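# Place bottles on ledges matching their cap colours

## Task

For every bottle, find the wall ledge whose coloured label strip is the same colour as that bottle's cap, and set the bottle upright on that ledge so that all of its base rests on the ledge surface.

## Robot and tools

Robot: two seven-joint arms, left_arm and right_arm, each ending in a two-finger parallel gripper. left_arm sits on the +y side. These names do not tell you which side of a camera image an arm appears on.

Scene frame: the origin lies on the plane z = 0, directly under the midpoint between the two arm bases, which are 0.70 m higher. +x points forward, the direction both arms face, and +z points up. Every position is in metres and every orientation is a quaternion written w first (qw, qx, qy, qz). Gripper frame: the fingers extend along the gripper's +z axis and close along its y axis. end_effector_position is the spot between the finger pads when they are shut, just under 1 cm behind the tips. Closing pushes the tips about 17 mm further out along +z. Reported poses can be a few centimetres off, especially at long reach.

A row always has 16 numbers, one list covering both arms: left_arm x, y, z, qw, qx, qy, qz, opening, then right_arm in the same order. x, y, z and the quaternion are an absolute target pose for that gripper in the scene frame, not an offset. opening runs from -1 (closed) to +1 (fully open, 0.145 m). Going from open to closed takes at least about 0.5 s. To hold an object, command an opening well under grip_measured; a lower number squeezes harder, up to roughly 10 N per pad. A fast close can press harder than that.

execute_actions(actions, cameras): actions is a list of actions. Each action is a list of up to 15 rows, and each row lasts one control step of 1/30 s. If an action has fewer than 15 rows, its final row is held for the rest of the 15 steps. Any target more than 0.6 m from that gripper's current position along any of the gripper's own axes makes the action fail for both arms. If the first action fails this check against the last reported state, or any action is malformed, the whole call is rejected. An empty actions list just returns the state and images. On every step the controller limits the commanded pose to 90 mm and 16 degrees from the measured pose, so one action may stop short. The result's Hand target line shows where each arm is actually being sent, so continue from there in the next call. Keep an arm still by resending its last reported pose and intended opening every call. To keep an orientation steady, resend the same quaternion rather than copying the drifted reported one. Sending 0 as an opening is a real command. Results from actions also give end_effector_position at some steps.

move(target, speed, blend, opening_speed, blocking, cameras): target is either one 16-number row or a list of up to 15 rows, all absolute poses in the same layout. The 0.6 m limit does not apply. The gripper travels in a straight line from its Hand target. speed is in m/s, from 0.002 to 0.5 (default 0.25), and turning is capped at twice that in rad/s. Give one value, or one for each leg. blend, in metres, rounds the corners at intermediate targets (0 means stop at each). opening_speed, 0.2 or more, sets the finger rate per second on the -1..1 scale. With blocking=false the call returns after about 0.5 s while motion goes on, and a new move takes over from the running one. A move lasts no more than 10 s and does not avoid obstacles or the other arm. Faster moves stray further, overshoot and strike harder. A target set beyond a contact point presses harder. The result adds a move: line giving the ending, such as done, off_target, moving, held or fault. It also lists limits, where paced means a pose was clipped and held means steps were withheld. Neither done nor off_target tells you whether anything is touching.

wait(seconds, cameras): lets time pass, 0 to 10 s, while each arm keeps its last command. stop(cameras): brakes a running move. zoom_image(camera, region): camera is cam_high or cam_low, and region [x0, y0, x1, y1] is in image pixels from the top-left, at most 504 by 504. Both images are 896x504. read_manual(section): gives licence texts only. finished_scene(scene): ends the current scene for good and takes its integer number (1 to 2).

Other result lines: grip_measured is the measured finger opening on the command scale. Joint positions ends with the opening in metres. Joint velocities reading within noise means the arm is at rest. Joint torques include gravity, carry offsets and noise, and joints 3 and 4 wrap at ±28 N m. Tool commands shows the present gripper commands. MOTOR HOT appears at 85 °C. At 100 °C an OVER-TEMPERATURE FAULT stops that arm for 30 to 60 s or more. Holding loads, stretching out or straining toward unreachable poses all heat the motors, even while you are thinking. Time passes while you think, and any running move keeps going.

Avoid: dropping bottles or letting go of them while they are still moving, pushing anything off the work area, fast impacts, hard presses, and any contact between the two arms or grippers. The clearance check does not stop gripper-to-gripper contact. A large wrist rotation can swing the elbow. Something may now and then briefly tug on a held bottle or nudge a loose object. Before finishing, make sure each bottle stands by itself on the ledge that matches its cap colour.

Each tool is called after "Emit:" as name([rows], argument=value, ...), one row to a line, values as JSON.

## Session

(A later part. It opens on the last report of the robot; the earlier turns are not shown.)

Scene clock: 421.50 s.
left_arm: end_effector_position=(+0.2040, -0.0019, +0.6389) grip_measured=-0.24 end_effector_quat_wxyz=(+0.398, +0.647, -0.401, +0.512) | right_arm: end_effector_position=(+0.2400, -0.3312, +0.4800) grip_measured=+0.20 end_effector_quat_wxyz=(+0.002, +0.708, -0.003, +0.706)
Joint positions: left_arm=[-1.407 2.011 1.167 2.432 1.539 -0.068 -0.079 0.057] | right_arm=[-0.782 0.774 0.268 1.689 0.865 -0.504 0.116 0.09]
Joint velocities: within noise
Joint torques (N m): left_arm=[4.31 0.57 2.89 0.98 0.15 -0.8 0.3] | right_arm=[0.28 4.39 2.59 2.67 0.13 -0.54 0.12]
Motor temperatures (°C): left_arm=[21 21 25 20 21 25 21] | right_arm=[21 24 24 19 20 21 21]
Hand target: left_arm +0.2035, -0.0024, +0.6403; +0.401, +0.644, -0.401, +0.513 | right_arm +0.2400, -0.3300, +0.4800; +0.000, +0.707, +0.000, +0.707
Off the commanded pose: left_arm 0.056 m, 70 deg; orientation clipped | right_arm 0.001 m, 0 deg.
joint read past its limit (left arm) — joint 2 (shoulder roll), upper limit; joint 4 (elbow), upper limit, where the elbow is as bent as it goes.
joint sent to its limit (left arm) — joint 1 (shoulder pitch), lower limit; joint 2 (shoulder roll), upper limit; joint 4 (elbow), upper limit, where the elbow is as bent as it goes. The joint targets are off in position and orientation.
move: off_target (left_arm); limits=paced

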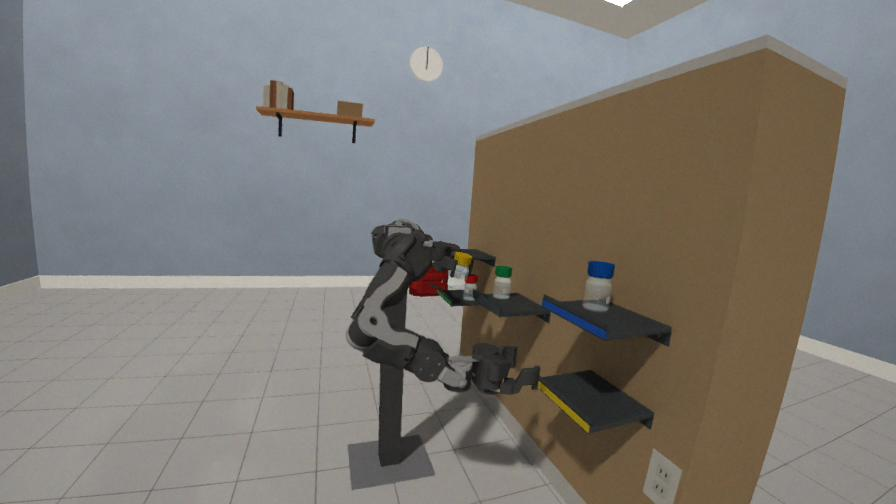

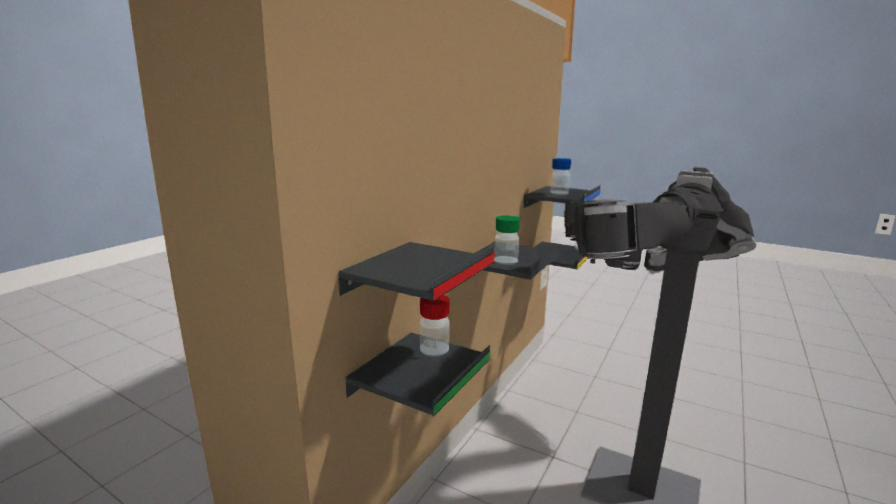

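Emit:
move([
  [0.25,0.1,0.64,0.2418,0.6645,-0.2418,0.6645,-0.7, 0.24,-0.33,0.48,0,0.7071,0,0.7071,0.2],
  [0.25,0.17,0.60,0.1228,0.6964,-0.1228,0.6964,-0.7, 0.24,-0.33,0.48,0,0.7071,0,0.7071,0.2],
], speed=0.1)

Emit:
move([
  [0.25,0.18,0.45,0.1228,0.6964,-0.1228,0.6964,-0.7, 0.24,-0.33,0.48,0,0.7071,0,0.7071,0.2],
], speed=0.1)

Scene clock: 455.73 s.
left_arm: end_effector_position=(+0.2496, +0.1685, +0.5992) grip_measured=-0.24 end_effector_quat_wxyz=(+0.125, +0.699, -0.126, +0.693) | right_arm: end_effector_position=(+0.2400, -0.3312, +0.4800) grip_measured=+0.20 end_effector_quat_wxyz=(+0.002, +0.708, -0.003, +0.706)
Joint positions: left_arm=[-1.408 1.406 0.686 2.42 0.972 -0.424 -0.475 0.057] | right_arm=[-0.782 0.774 0.268 1.689 0.865 -0.504 0.116 0.09]
Joint velocities: within noise
Joint torques (N m): left_arm=[2.15 0.67 1.31 2.5 -0.24 -0.91 -0.04] | right_arm=[0.22 4.44 2.61 2.66 0.11 -0.56 0.15]
Motor temperatures (°C): left_arm=[21 20 25 21 21 25 21] | right_arm=[21 24 24 20 20 21 21]
Hand target: left_arm +0.2500, +0.1700, +0.6000; +0.123, +0.696, -0.123, +0.696 | right_arm +0.2400, -0.3300, +0.4800; +0.000, +0.707, +0.000, +0.707
Off the commanded pose: left_arm 0.002 m, 1 deg | right_arm 0.001 m, 0 deg.
move: done

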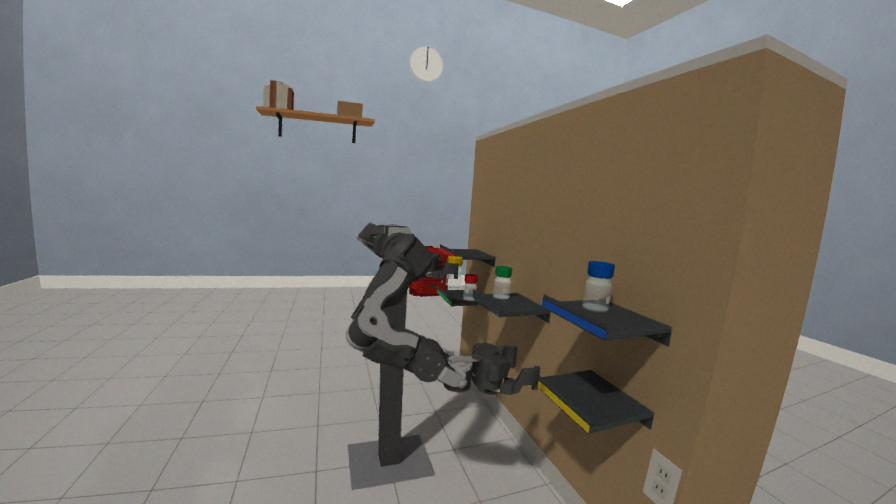

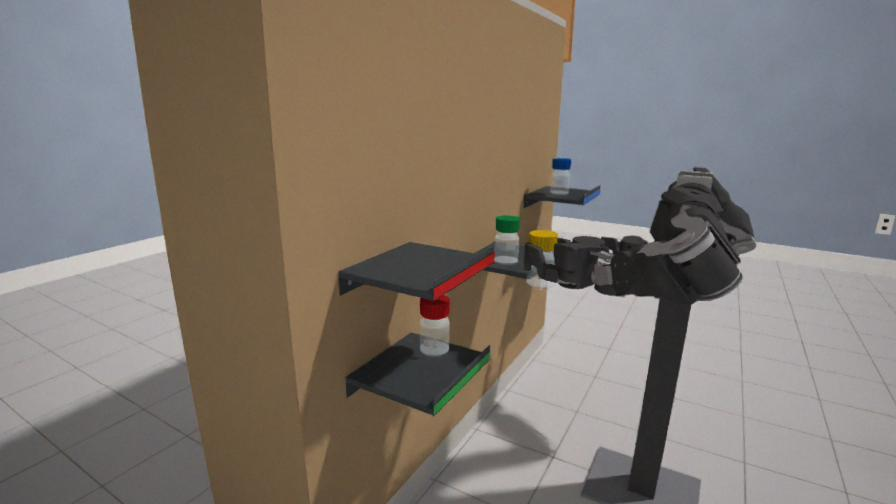

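Scene clock: 457.90 s.
left_arm: end_effector_position=(+0.2493, +0.1811, +0.4500) grip_measured=-0.24 end_effector_quat_wxyz=(+0.152, +0.820, -0.210, +0.510) | right_arm: end_effector_position=(+0.2400, -0.3312, +0.4800) grip_measured=+0.20 end_effector_quat_wxyz=(+0.002, +0.708, -0.003, +0.706)
Joint positions: left_arm=[-1.407 2.011 0.207 1.985 1.267 -0.714 -0.379 0.057] | right_arm=[-0.782 0.774 0.268 1.689 0.865 -0.504 0.116 0.09]
Joint velocities: within noise
Joint torques (N m): left_arm=[4.15 1.02 1.81 1.39 -0.05 -0.76 0.28] | right_arm=[0.28 4.44 2.52 2.71 0.11 -0.54 0.13]
Motor temperatures (°C): left_arm=[21 20 25 21 21 25 21] | right_arm=[21 24 24 20 20 21 21]
Hand target: left_arm +0.2498, +0.1805, +0.4507; +0.155, +0.819, -0.210, +0.512 | right_arm +0.2400, -0.3300, +0.4800; +0.000, +0.707, +0.000, +0.707
Off the commanded pose: left_arm 0.001 m, 28 deg; orientation clipped | right_arm 0.001 m, 0 deg.
joint read past its limit (left arm) — joint 2 (shoulder roll), upper limit.
joint sent to its limit (left arm) — joint 1 (shoulder pitch), lower limit; joint 2 (shoulder roll), upper limit. The joint targets are off in orientation, not in position.
move: off_target (left_arm); limits=paced

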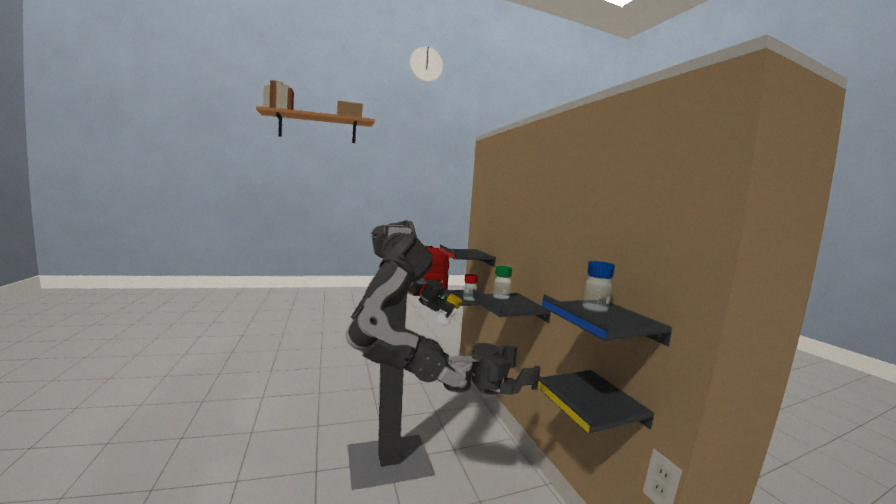

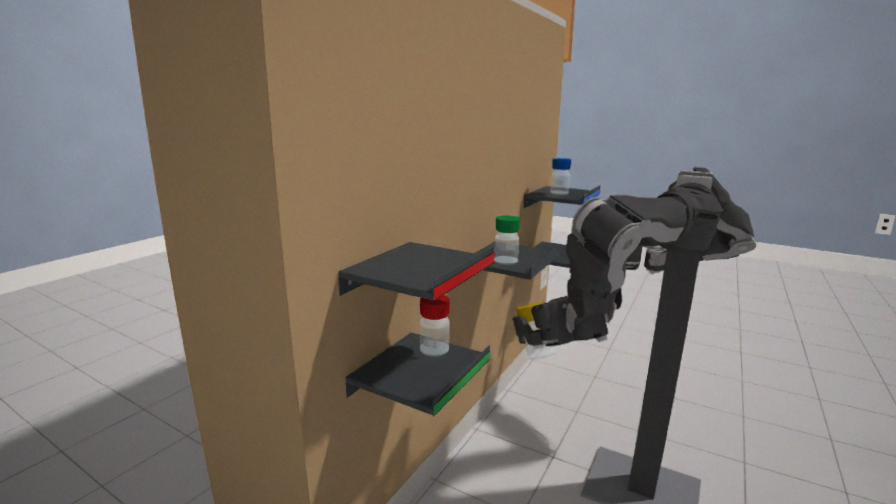

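Emit:
move([
  [0.25,0.20,0.58,0.1228,0.6964,-0.1228,0.6964,-0.7, 0.24,-0.33,0.48,0,0.7071,0,0.7071,0.2],
  [0.22,0.34,0.62,0,0.7071,0,0.7071,-0.7, 0.24,-0.33,0.48,0,0.7071,0,0.7071,0.2],
  [0.23,0.345,0.56,0,0.7071,0,0.7071,-0.7, 0.24,-0.33,0.48,0,0.7071,0,0.7071,0.2],
], speed=0.1)

Emit:
move([
  [0.24,0.33,0.48,0,0.7071,0,0.7071,-0.7, 0.24,-0.33,0.48,0,0.7071,0,0.7071,0.2],
], speed=0.1)

Scene clock: 491.37 s.
left_arm: end_effector_position=(+0.2305, +0.3447, +0.5589) grip_measured=-0.24 end_effector_quat_wxyz=(-0.007, +0.774, -0.001, +0.633) | right_arm: end_effector_position=(+0.2400, -0.3312, +0.4800) grip_measured=+0.20 end_effector_quat_wxyz=(+0.002, +0.708, -0.003, +0.706)
Joint positions: left_arm=[0.581 1.987 -1.564 2.041 1.506 -0.78 -0.095 0.057] | right_arm=[-0.782 0.774 0.268 1.689 0.865 -0.504 0.116 0.09]
Joint velocities: within noise
Joint torques (N m): left_arm=[2.04 6.29 1.13 0.34 0.12 -0.89 0.24] | right_arm=[0.15 4.42 2.66 2.69 0.11 -0.56 0.15]
Motor temperatures (°C): left_arm=[21 21 25 21 21 25 21] | right_arm=[21 24 24 20 20 21 21]
Hand target: left_arm +0.2303, +0.3451, +0.5601; -0.007, +0.772, -0.001, +0.635 | right_arm +0.2400, -0.3300, +0.4800; +0.000, +0.707, +0.000, +0.707
Off the commanded pose: left_arm 0.001 m, 12 deg | right_arm 0.001 m, 0 deg.
joint sent to its limit (left arm) — joint 3 (upper arm roll), lower limit; joint 6 (wrist pitch), lower limit. The joint targets are off in orientation, not in position.
move: off_target (left_arm); limits=paced

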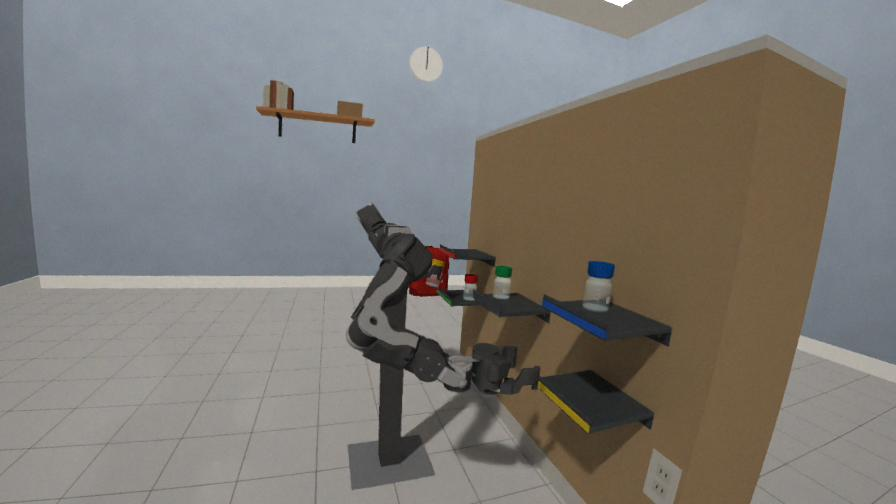

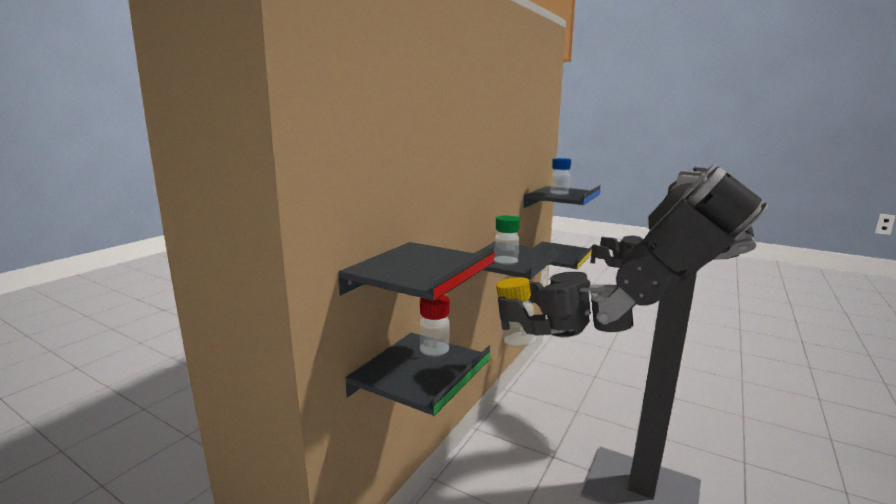

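Scene clock: 493.20 s.
left_arm: end_effector_position=(+0.2407, +0.3315, +0.4807) grip_measured=-0.24 end_effector_quat_wxyz=(-0.054, +0.794, -0.015, +0.605) | right_arm: end_effector_position=(+0.2400, -0.3312, +0.4800) grip_measured=+0.20 end_effector_quat_wxyz=(+0.002, +0.708, -0.003, +0.706)
Joint positions: left_arm=[0.443 1.649 -1.564 1.894 1.185 -0.781 -0.512 0.057] | right_arm=[-0.782 0.774 0.268 1.689 0.865 -0.504 0.116 0.09]
Joint velocities: within noise
Joint torques (N m): left_arm=[2.12 5.29 0.88 1.88 -0.13 -0.81 -0.1] | right_arm=[0.2 4.44 2.67 2.7 0.1 -0.53 0.16]
Motor temperatures (°C): left_arm=[21 21 24 21 21 26 21] | right_arm=[21 24 24 20 20 21 21]
Hand target: left_arm +0.2403, +0.3299, +0.4801; -0.051, +0.794, -0.013, +0.606 | right_arm +0.2400, -0.3300, +0.4800; +0.000, +0.707, +0.000, +0.707
Off the commanded pose: left_arm 0.002 m, 17 deg; orientation clipped | right_arm 0.001 m, 0 deg.
joint sent to its limit (left arm) — joint 3 (upper arm roll), lower limit; joint 6 (wrist pitch), lower limit. The joint targets are off in orientation, not in position.
move: off_target (left_arm); limits=paced

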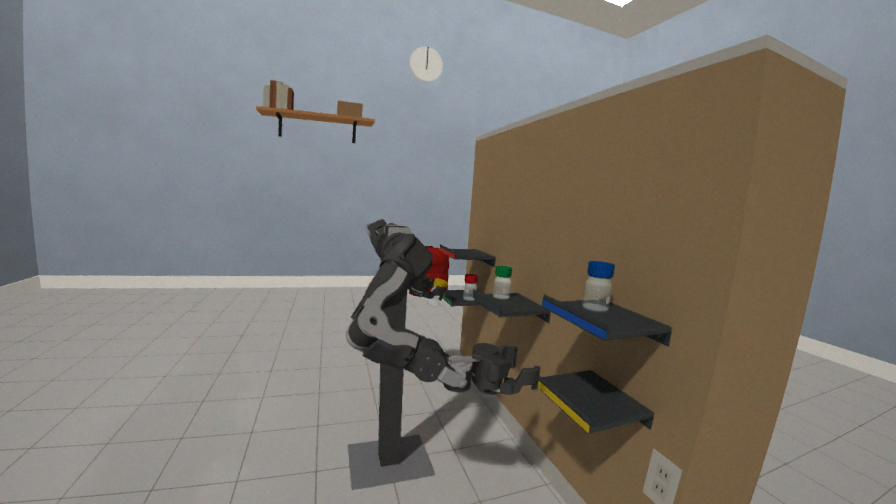

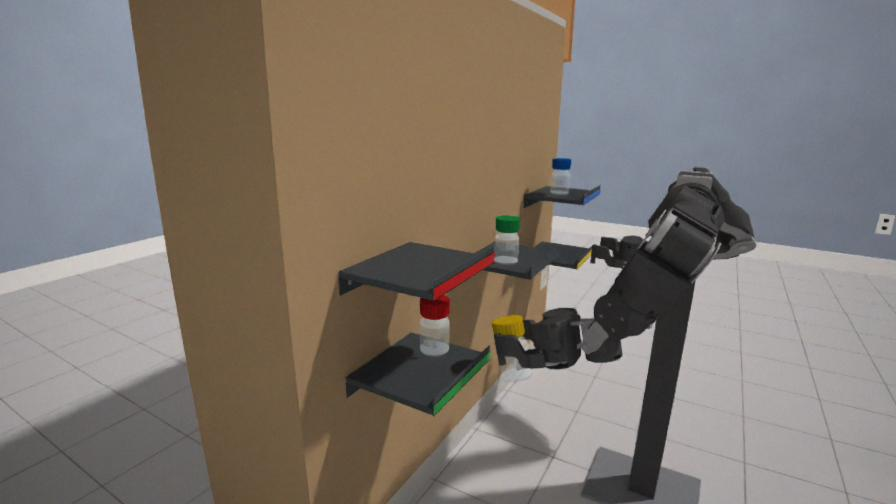

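Emit:
move([
  [0.25,0.22,0.42,0.0616,0.7044,-0.0616,0.7044,-0.7, 0.24,-0.33,0.48,0,0.7071,0,0.7071,0.2],
], speed=0.1)

Scene clock: 501.53 s.
left_arm: end_effector_position=(+0.2497, +0.2201, +0.4192) grip_measured=-0.24 end_effector_quat_wxyz=(+0.061, +0.707, -0.060, +0.702) | right_arm: end_effector_position=(+0.2400, -0.3312, +0.4800) grip_measured=+0.20 end_effector_quat_wxyz=(+0.002, +0.708, -0.003, +0.706)
Joint positions: left_arm=[-0.303 0.944 -0.686 1.592 0.625 -0.781 -0.408 0.057] | right_arm=[-0.782 0.774 0.268 1.689 0.865 -0.504 0.116 0.09]
Joint velocities: within noise
Joint torques (N m): left_arm=[1.81 4.1 1.94 2.81 -0.14 -0.82 0.25] | right_arm=[0.12 4.34 2.71 2.62 0.09 -0.55 0.14]
Motor temperatures (°C): left_arm=[21 21 24 21 21 26 21] | right_arm=[21 24 23 20 20 21 21]
Hand target: left_arm +0.2499, +0.2199, +0.4200; +0.062, +0.705, -0.062, +0.704 | right_arm +0.2400, -0.3300, +0.4800; +0.000, +0.707, +0.000, +0.707
Off the commanded pose: left_arm 0.001 m, 0 deg | right_arm 0.001 m, 0 deg.
joint sent to its limit (left arm) — joint 6 (wrist pitch), lower limit. The joint targets still meet the commanded pose.
move: done

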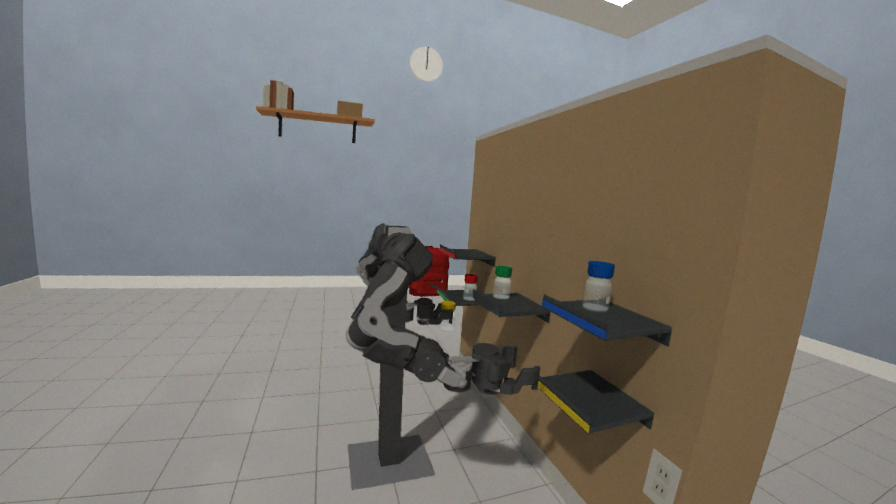

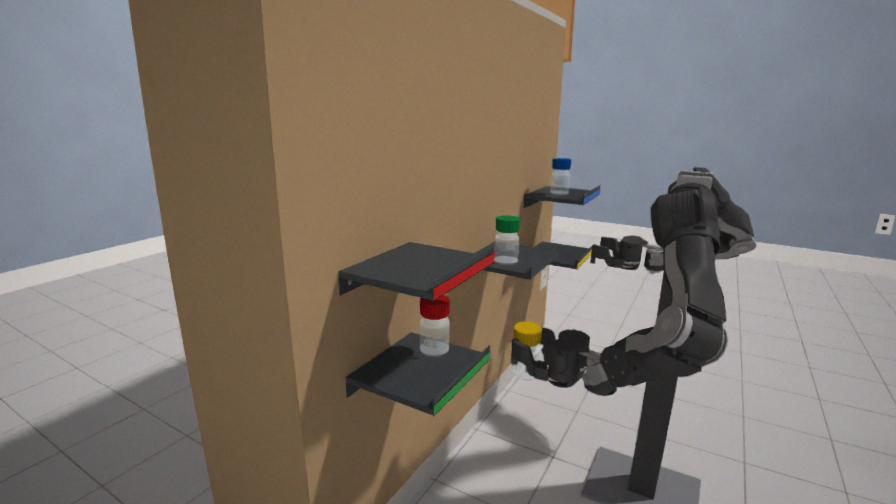

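Emit:
move([
  [0.24,0.14,0.48,0.1228,0.6964,-0.1228,0.6964,-0.7, 0.24,-0.33,0.48,0,0.7071,0,0.7071,0.2],
  [0.23,0.04,0.56,0.1830,0.6830,-0.1830,0.6830,-0.7, 0.24,-0.33,0.48,0,0.7071,0,0.7071,0.2],
], speed=0.08)

Emit:
move([
  [0.24,-0.03,0.63,0.1830,0.6830,-0.1830,0.6830,-0.7, 0.24,-0.33,0.48,0,0.7071,0,0.7071,0.2],
], speed=0.08)

Scene clock: 513.03 s.
left_arm: end_effector_position=(+0.2302, +0.0401, +0.5576) grip_measured=-0.24 end_effector_quat_wxyz=(+0.182, +0.686, -0.185, +0.680) | right_arm: end_effector_position=(+0.2400, -0.3312, +0.4800) grip_measured=+0.20 end_effector_quat_wxyz=(+0.002, +0.708, -0.003, +0.706)
Joint positions: left_arm=[-0.134 0.772 -0.799 2.357 0.402 0.096 -0.509 0.057] | right_arm=[-0.782 0.774 0.268 1.689 0.865 -0.504 0.116 0.09]
Joint velocities: within noise
Joint torques (N m): left_arm=[2.02 1.33 0.76 6.04 -0.28 -0.73 0.01] | right_arm=[0.33 4.44 2.73 2.65 0.11 -0.55 0.13]
Motor temperatures (°C): left_arm=[21 21 24 21 21 26 21] | right_arm=[21 24 23 20 20 21 21]
Hand target: left_arm +0.2300, +0.0400, +0.5600; +0.183, +0.683, -0.183, +0.683 | right_arm +0.2400, -0.3300, +0.4800; +0.000, +0.707, +0.000, +0.707
Off the commanded pose: left_arm 0.002 m, 1 deg | right_arm 0.001 m, 0 deg.
move: done

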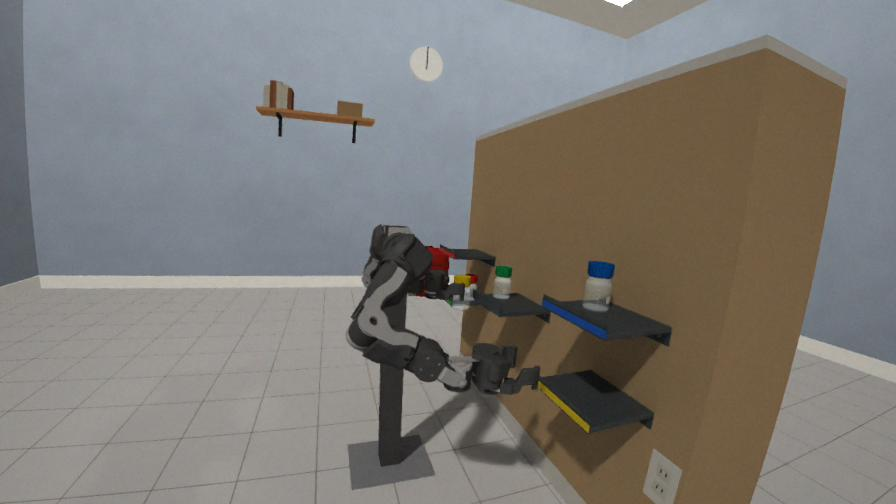

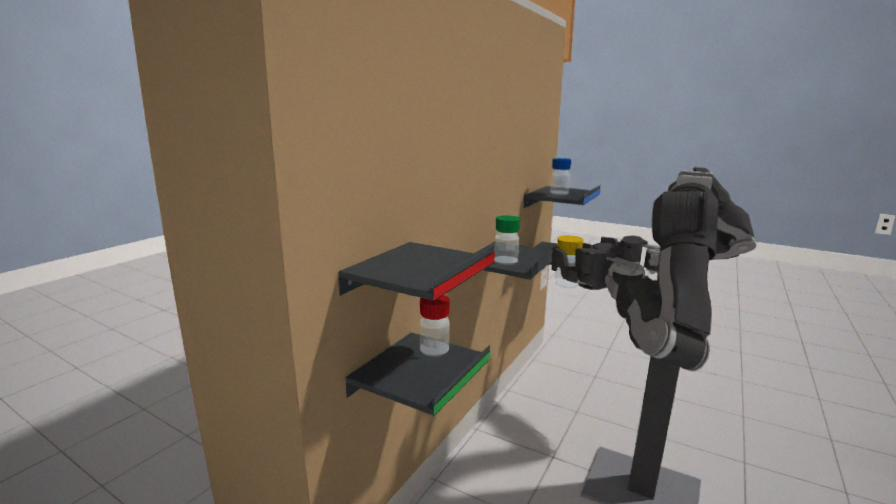

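Scene clock: 514.67 s.
left_arm: end_effector_position=(+0.2391, -0.0308, +0.6307) grip_measured=-0.24 end_effector_quat_wxyz=(+0.186, +0.682, -0.185, +0.682) | right_arm: end_effector_position=(+0.2400, -0.3312, +0.4800) grip_measured=+0.20 end_effector_quat_wxyz=(+0.002, +0.708, -0.003, +0.706)
Joint positions: left_arm=[0.177 0.21 -0.939 2.41 0.366 0.741 -0.651 0.057] | right_arm=[-0.782 0.774 0.268 1.689 0.865 -0.504 0.116 0.09]
Joint velocities: within noise
Joint torques (N m): left_arm=[2.99 -1.23 0.27 3.47 -0.26 -0.68 -0.03] | right_arm=[0.22 4.42 2.76 2.62 0.13 -0.53 0.14]
Motor temperatures (°C): left_arm=[21 21 24 21 21 26 21] | right_arm=[21 24 23 20 20 21 21]
Hand target: left_arm +0.2401, -0.0300, +0.6300; +0.183, +0.683, -0.183, +0.683 | right_arm +0.2400, -0.3300, +0.4800; +0.000, +0.707, +0.000, +0.707
Off the commanded pose: left_arm 0.001 m, 0 deg | right_arm 0.001 m, 0 deg.
move: done

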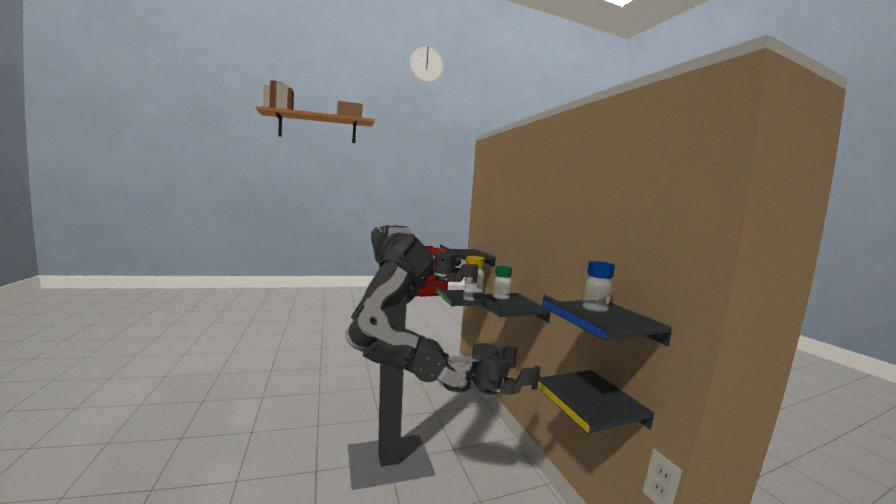

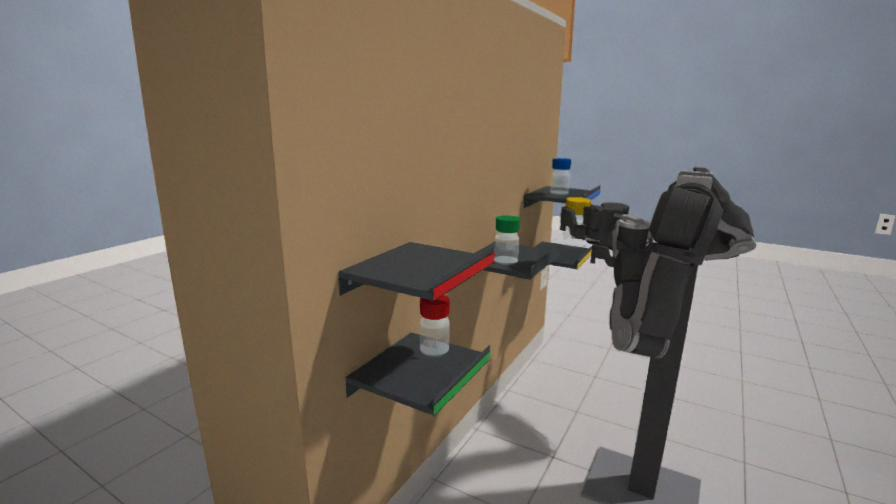

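Emit:
move([
  [0.33,-0.055,0.63,0.1228,0.6964,-0.1228,0.6964,-0.7, 0.24,-0.33,0.48,0,0.7071,0,0.7071,0.2],
  [0.39,-0.06,0.61,0.1228,0.6964,-0.1228,0.6964,-0.7, 0.24,-0.33,0.48,0,0.7071,0,0.7071,0.2],
], speed=0.08)

Emit:
zoom_image(camera="cam_high", region=[430, 230, 580, 330])

Emit:
zoom_image(camera="cam_low", region=[470, 180, 620, 280])

Scene clock: 529.07 s.
left_arm: end_effector_position=(+0.3897, -0.0594, +0.6078) grip_measured=-0.24 end_effector_quat_wxyz=(+0.120, +0.700, -0.123, +0.693) | right_arm: end_effector_position=(+0.2400, -0.3312, +0.4800) grip_measured=+0.20 end_effector_quat_wxyz=(+0.002, +0.708, -0.003, +0.706)
Joint positions: left_arm=[0.552 -0.041 -0.766 1.644 0.396 0.491 -0.544 0.057] | right_arm=[-0.782 0.774 0.268 1.689 0.865 -0.504 0.116 0.09]
Joint velocities: within noise
Joint torques (N m): left_arm=[8.48 -2.81 0.85 4.44 -0.16 -0.88 0.19] | right_arm=[0.2 4.5 2.71 2.61 0.11 -0.54 0.16]
Motor temperatures (°C): left_arm=[21 21 24 21 21 26 21] | right_arm=[21 24 23 20 20 21 21]
Hand target: left_arm +0.3900, -0.0600, +0.6101; +0.123, +0.696, -0.123, +0.696 | right_arm +0.2400, -0.3300, +0.4800; +0.000, +0.707, +0.000, +0.707
Off the commanded pose: left_arm 0.002 m, 1 deg | right_arm 0.001 m, 0 deg.
move: done

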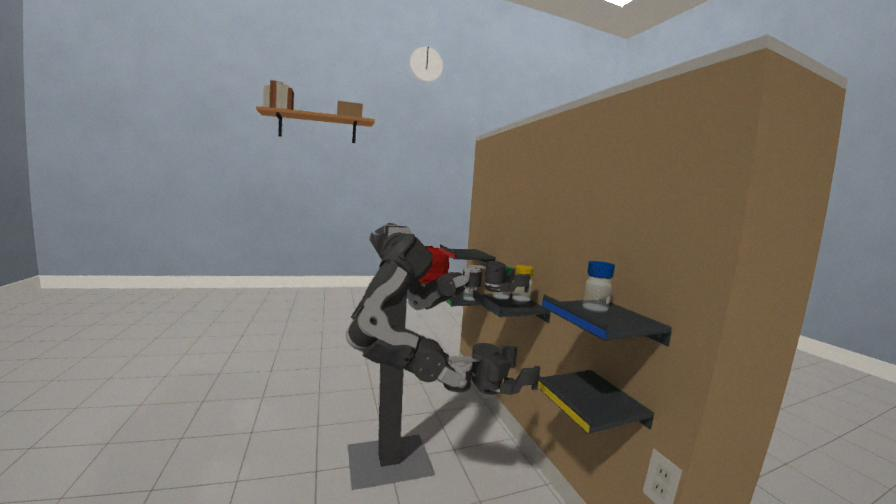

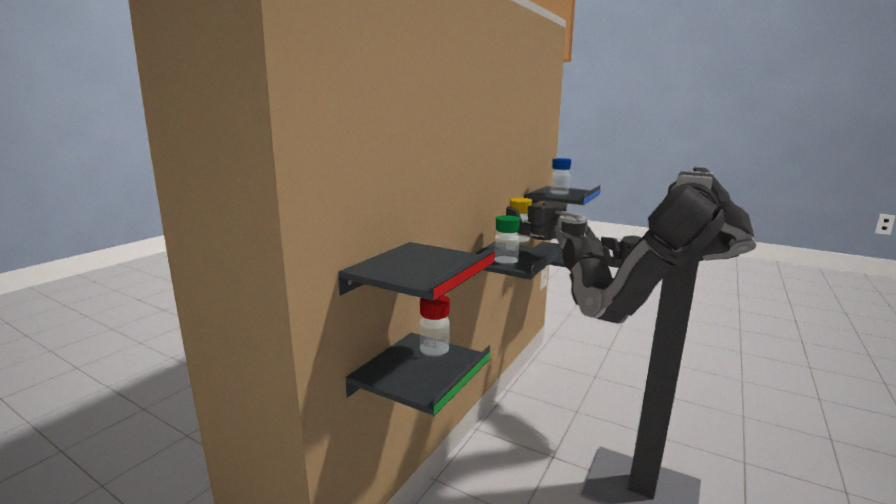

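Scaled by 3.360 from the camera's 896x504 image, which has a finer 1280x720 frame.

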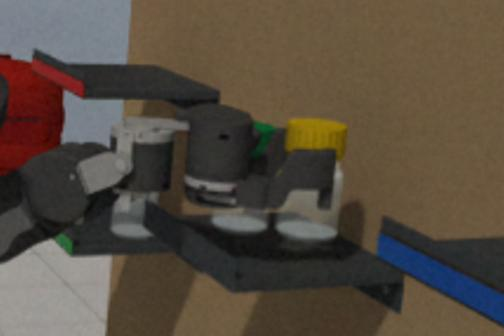

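Scaled by 3.360 from the camera's 896x504 image, which has a finer 1280x720 frame.

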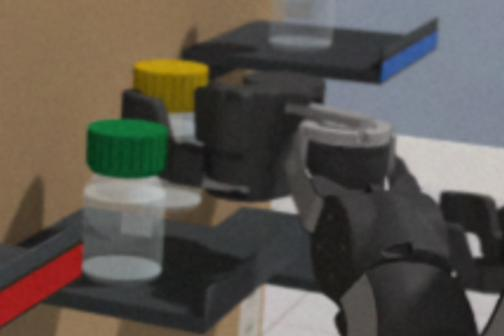

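Emit:
move([
  [0.39,-0.06,0.590,0.1228,0.6964,-0.1228,0.6964,-0.7, 0.24,-0.33,0.48,0,0.7071,0,0.7071,0.2],
], speed=0.03)

Emit:
zoom_image(camera="cam_high", region=[430, 230, 580, 330])

Emit:
zoom_image(camera="cam_low", region=[470, 180, 620, 280])

Scene clock: 538.90 s.
left_arm: end_effector_position=(+0.3901, -0.0596, +0.5907) grip_measured=-0.24 end_effector_quat_wxyz=(+0.122, +0.698, -0.122, +0.695) | right_arm: end_effector_position=(+0.2400, -0.3312, +0.4800) grip_measured=+0.20 end_effector_quat_wxyz=(+0.002, +0.708, -0.003, +0.706)
Joint positions: left_arm=[0.529 -0.016 -0.796 1.605 0.395 0.406 -0.543 0.057] | right_arm=[-0.782 0.774 0.268 1.689 0.865 -0.504 0.116 0.09]
Joint velocities: within noise
Joint torques (N m): left_arm=[7.29 -2.28 0.47 4.16 -0.2 -0.89 0.18] | right_arm=[0.28 4.42 2.55 2.63 0.12 -0.54 0.16]
Motor temperatures (°C): left_arm=[23 21 24 22 21 26 21] | right_arm=[21 24 23 20 20 21 21]
Hand target: left_arm +0.3900, -0.0599, +0.5899; +0.123, +0.696, -0.123, +0.696 | right_arm +0.2400, -0.3300, +0.4800; +0.000, +0.707, +0.000, +0.707
Off the commanded pose: left_arm 0.001 m, 0 deg | right_arm 0.001 m, 0 deg.
move: done

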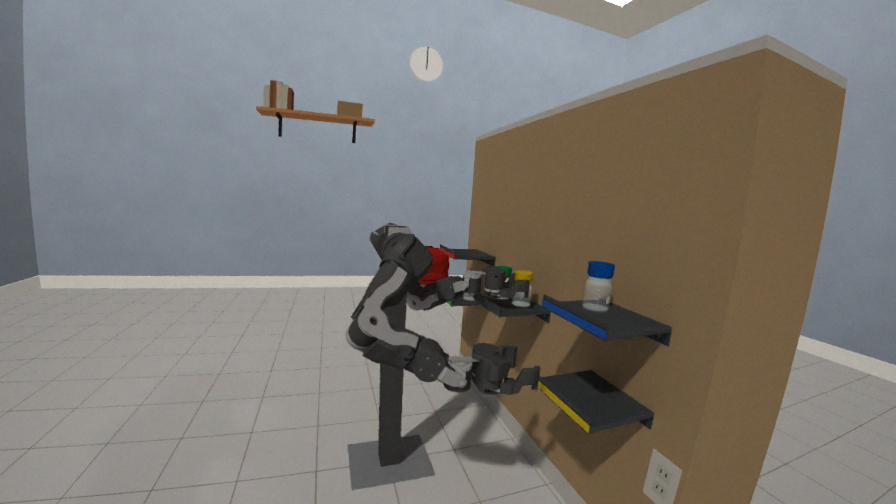

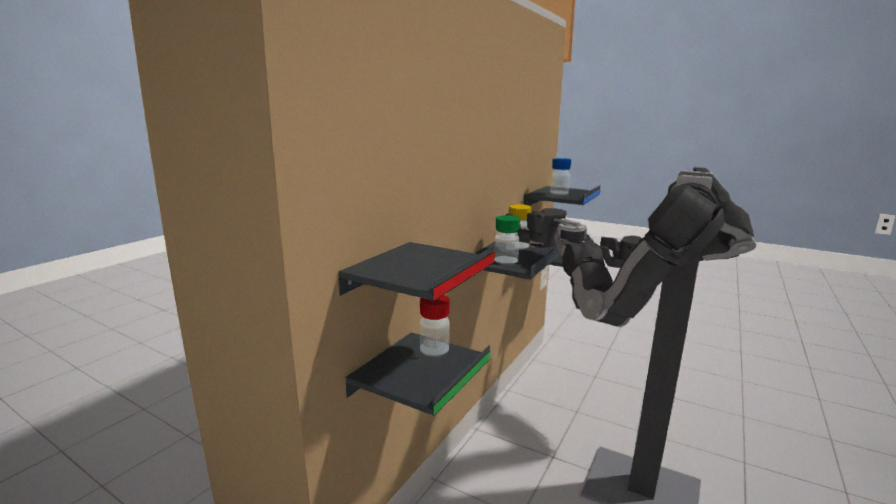

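Scaled by 3.360 from the camera's 896x504 image, which has a finer 1280x720 frame.

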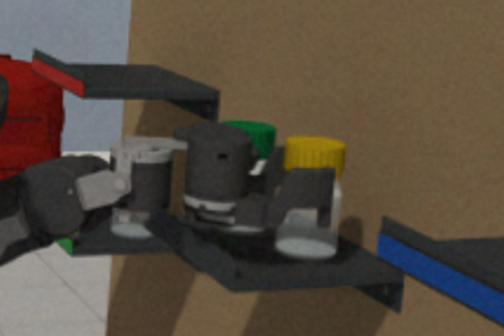

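Scaled by 3.360 from the camera's 896x504 image, which has a finer 1280x720 frame.

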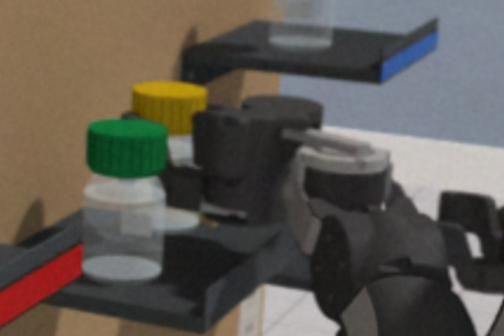

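Emit:
move([
  [0.39,-0.06,0.583,0.1228,0.6964,-0.1228,0.6964,-0.7, 0.24,-0.33,0.48,0,0.7071,0,0.7071,0.2],
], speed=0.02)

Emit:
zoom_image(camera="cam_high", region=[430, 230, 580, 330])

Emit:
zoom_image(camera="cam_low", region=[470, 180, 620, 280])

Scene clock: 549.20 s.
left_arm: end_effector_position=(+0.3900, -0.0598, +0.5842) grip_measured=-0.24 end_effector_quat_wxyz=(+0.122, +0.698, -0.122, +0.695) | right_arm: end_effector_position=(+0.2400, -0.3312, +0.4800) grip_measured=+0.20 end_effector_quat_wxyz=(+0.002, +0.708, -0.003, +0.706)
Joint positions: left_arm=[0.522 -0.007 -0.808 1.589 0.395 0.376 -0.543 0.057] | right_arm=[-0.782 0.774 0.268 1.689 0.865 -0.504 0.116 0.09]
Joint velocities: within noise
Joint torques (N m): left_arm=[7.05 -2.2 0.51 4.1 -0.21 -0.89 0.17] | right_arm=[0.22 4.42 2.67 2.69 0.11 -0.53 0.15]
Motor temperatures (°C): left_arm=[24 21 24 22 21 26 21] | right_arm=[20 24 23 20 20 21 21]
Hand target: left_arm +0.3900, -0.0599, +0.5828; +0.123, +0.697, -0.123, +0.696 | right_arm +0.2400, -0.3300, +0.4800; +0.000, +0.707, +0.000, +0.707
Off the commanded pose: left_arm 0.001 m, 0 deg | right_arm 0.001 m, 0 deg.
move: done

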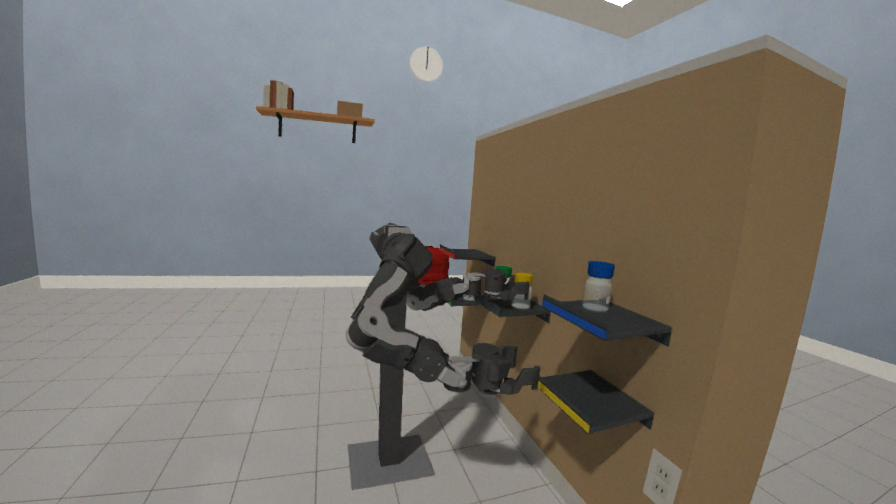

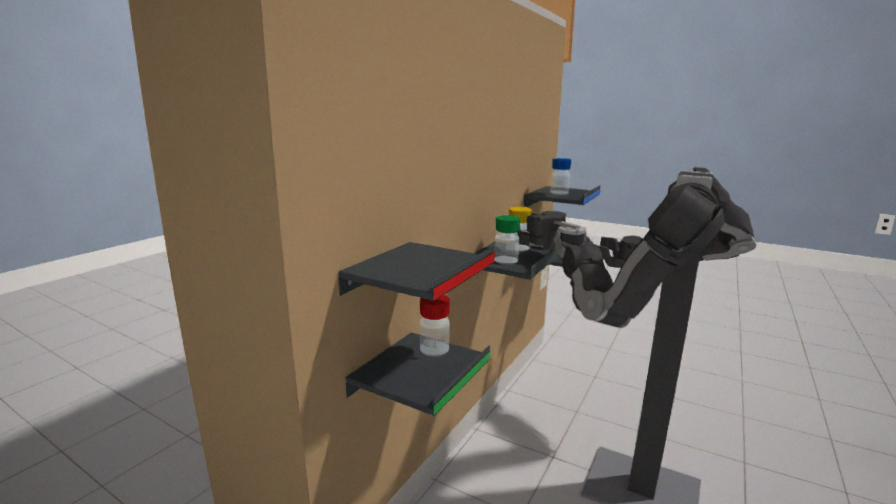

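Scaled by 3.360 from the camera's 896x504 image, which has a finer 1280x720 frame.

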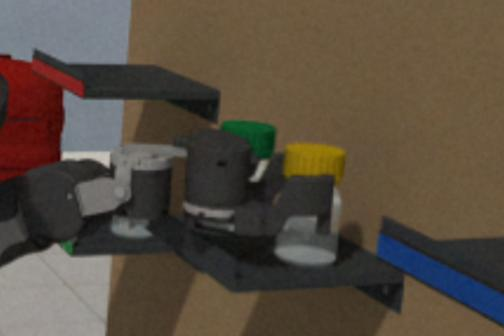

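Scaled by 3.360 from the camera's 896x504 image, which has a finer 1280x720 frame.

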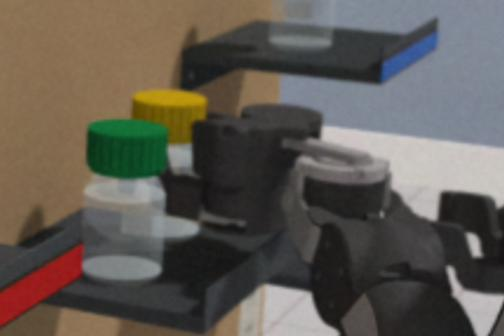

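Emit:
move([
  [0.39,-0.06,0.576,0.1228,0.6964,-0.1228,0.6964,-0.7, 0.24,-0.33,0.48,0,0.7071,0,0.7071,0.2],
], speed=0.02, cameras=["cam_high"])

Emit:
zoom_image(camera="cam_high", region=[430, 230, 580, 330])

Scene clock: 564.27 s.
left_arm: end_effector_position=(+0.3902, -0.0600, +0.5836) grip_measured=-0.24 end_effector_quat_wxyz=(+0.125, +0.690, -0.119, +0.703) | right_arm: end_effector_position=(+0.2400, -0.3312, +0.4800) grip_measured=+0.20 end_effector_quat_wxyz=(+0.002, +0.708, -0.003, +0.706)
Joint positions: left_arm=[0.518 -0.003 -0.817 1.577 0.386 0.334 -0.541 0.057] | right_arm=[-0.782 0.774 0.268 1.689 0.865 -0.504 0.116 0.09]
Joint velocities: within noise
Joint torques (N m): left_arm=[5.74 -1.73 0.32 3.21 -0.04 -0.5 0.19] | right_arm=[0.22 4.47 2.63 2.7 0.12 -0.55 0.13]
Motor temperatures (°C): left_arm=[24 21 23 22 21 26 21] | right_arm=[20 24 23 20 20 21 21]
Hand target: left_arm +0.3899, -0.0600, +0.5760; +0.123, +0.696, -0.123, +0.696 | right_arm +0.2400, -0.3300, +0.4800; +0.000, +0.707, +0.000, +0.707
Off the commanded pose: left_arm 0.008 m, 1 deg | right_arm 0.001 m, 0 deg.
move: off_target (left_arm)
Images, in order (width x height): cam_high 896x504.

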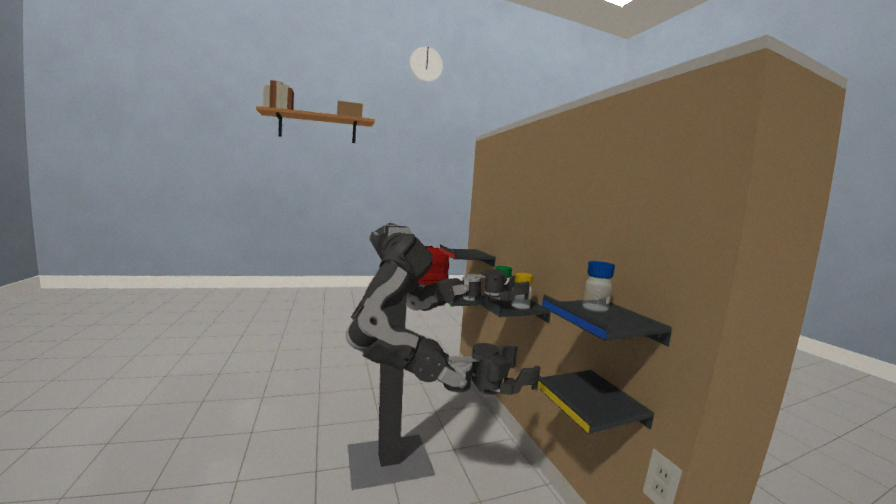

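Scaled by 3.360 from the camera's 896x504 image, which has a finer 1280x720 frame.

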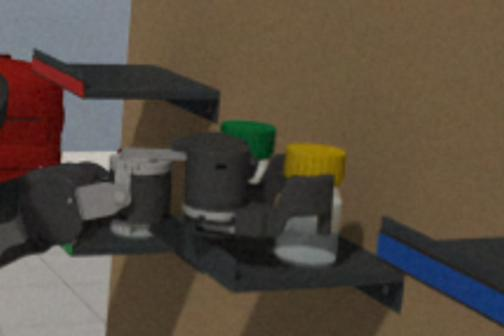

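Emit:
move([
  [0.39,-0.06,0.582,0.1228,0.6964,-0.1228,0.6964,-0.7, 0.24,-0.33,0.48,0,0.7071,0,0.7071,0.2],
  [0.39,-0.06,0.582,0.1228,0.6964,-0.1228,0.6964,0.08, 0.24,-0.33,0.48,0,0.7071,0,0.7071,0.2],
  [0.39,-0.06,0.587,0.1228,0.6964,-0.1228,0.6964,0.08, 0.24,-0.33,0.48,0,0.7071,0,0.7071,0.2],
  [0.24,-0.0054,0.60,0.1228,0.6964,-0.1228,0.6964,0.08, 0.24,-0.33,0.48,0,0.7071,0,0.7071,0.2],
], speed=[0.03,0.03,0.03,0.07], opening_speed=0.5)

Emit:
zoom_image(camera="cam_high", region=[430, 230, 580, 330])

Emit:
zoom_image(camera="cam_low", region=[470, 180, 620, 280])

Scene clock: 584.10 s.
left_arm: end_effector_position=(+0.2400, -0.0062, +0.6002) grip_measured=+0.08 end_effector_quat_wxyz=(+0.125, +0.696, -0.124, +0.697) | right_arm: end_effector_position=(+0.2400, -0.3312, +0.4800) grip_measured=+0.20 end_effector_quat_wxyz=(+0.002, +0.708, -0.003, +0.706)
Joint positions: left_arm=[0.003 0.266 -0.966 2.361 0.18 0.563 -0.726 0.082] | right_arm=[-0.782 0.774 0.268 1.689 0.865 -0.504 0.116 0.09]
Joint velocities: within noise
Joint torques (N m): left_arm=[2.1 -1.12 0.1 5.03 -0.23 -0.46 -0.01] | right_arm=[0.3 4.42 2.7 2.66 0.13 -0.55 0.15]
Motor temperatures (°C): left_arm=[23 21 23 22 21 25 21] | right_arm=[20 24 23 20 20 21 21]
Hand target: left_arm +0.2400, -0.0054, +0.6000; +0.123, +0.696, -0.123, +0.696 | right_arm +0.2400, -0.3300, +0.4800; +0.000, +0.707, +0.000, +0.707
Off the commanded pose: left_arm 0.001 m, 0 deg | right_arm 0.001 m, 0 deg.
move: done

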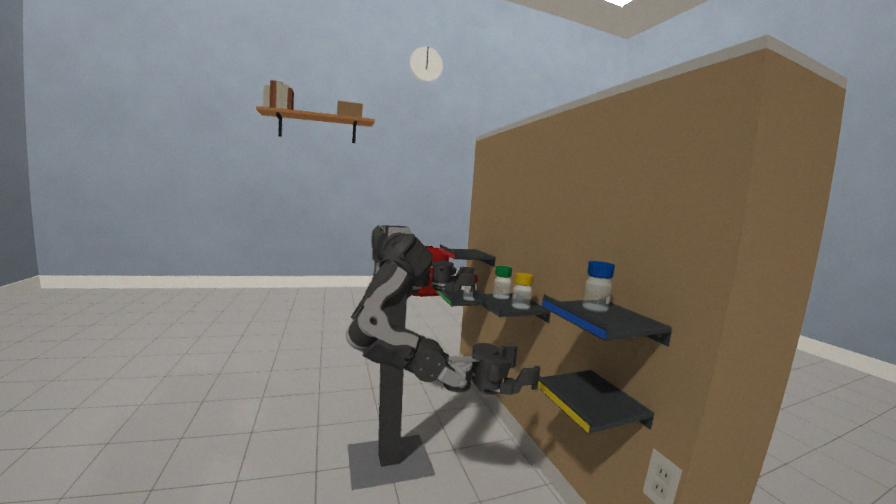

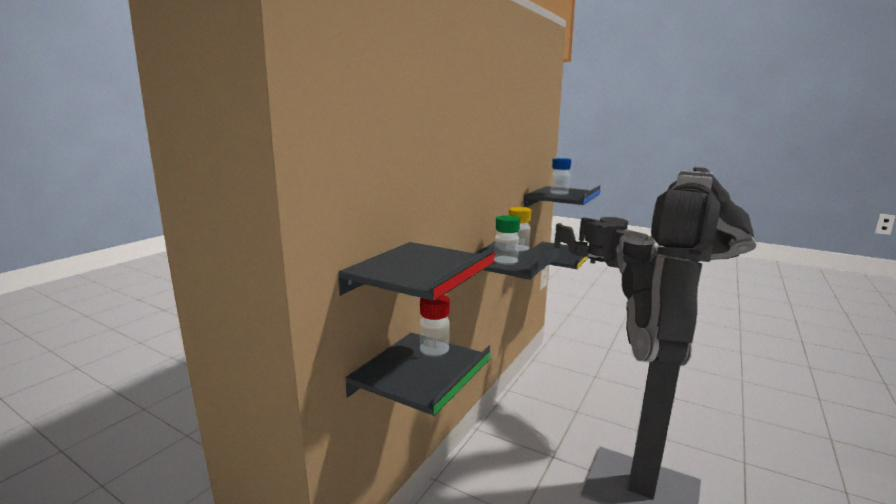

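Scaled by 3.360 from the camera's 896x504 image, which has a finer 1280x720 frame.

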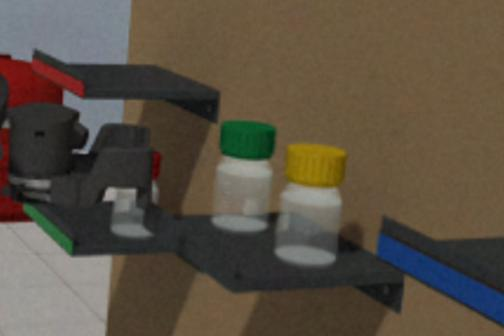

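Scaled by 3.360 from the camera's 896x504 image, which has a finer 1280x720 frame.

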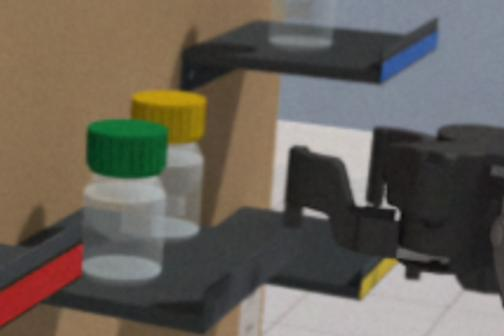

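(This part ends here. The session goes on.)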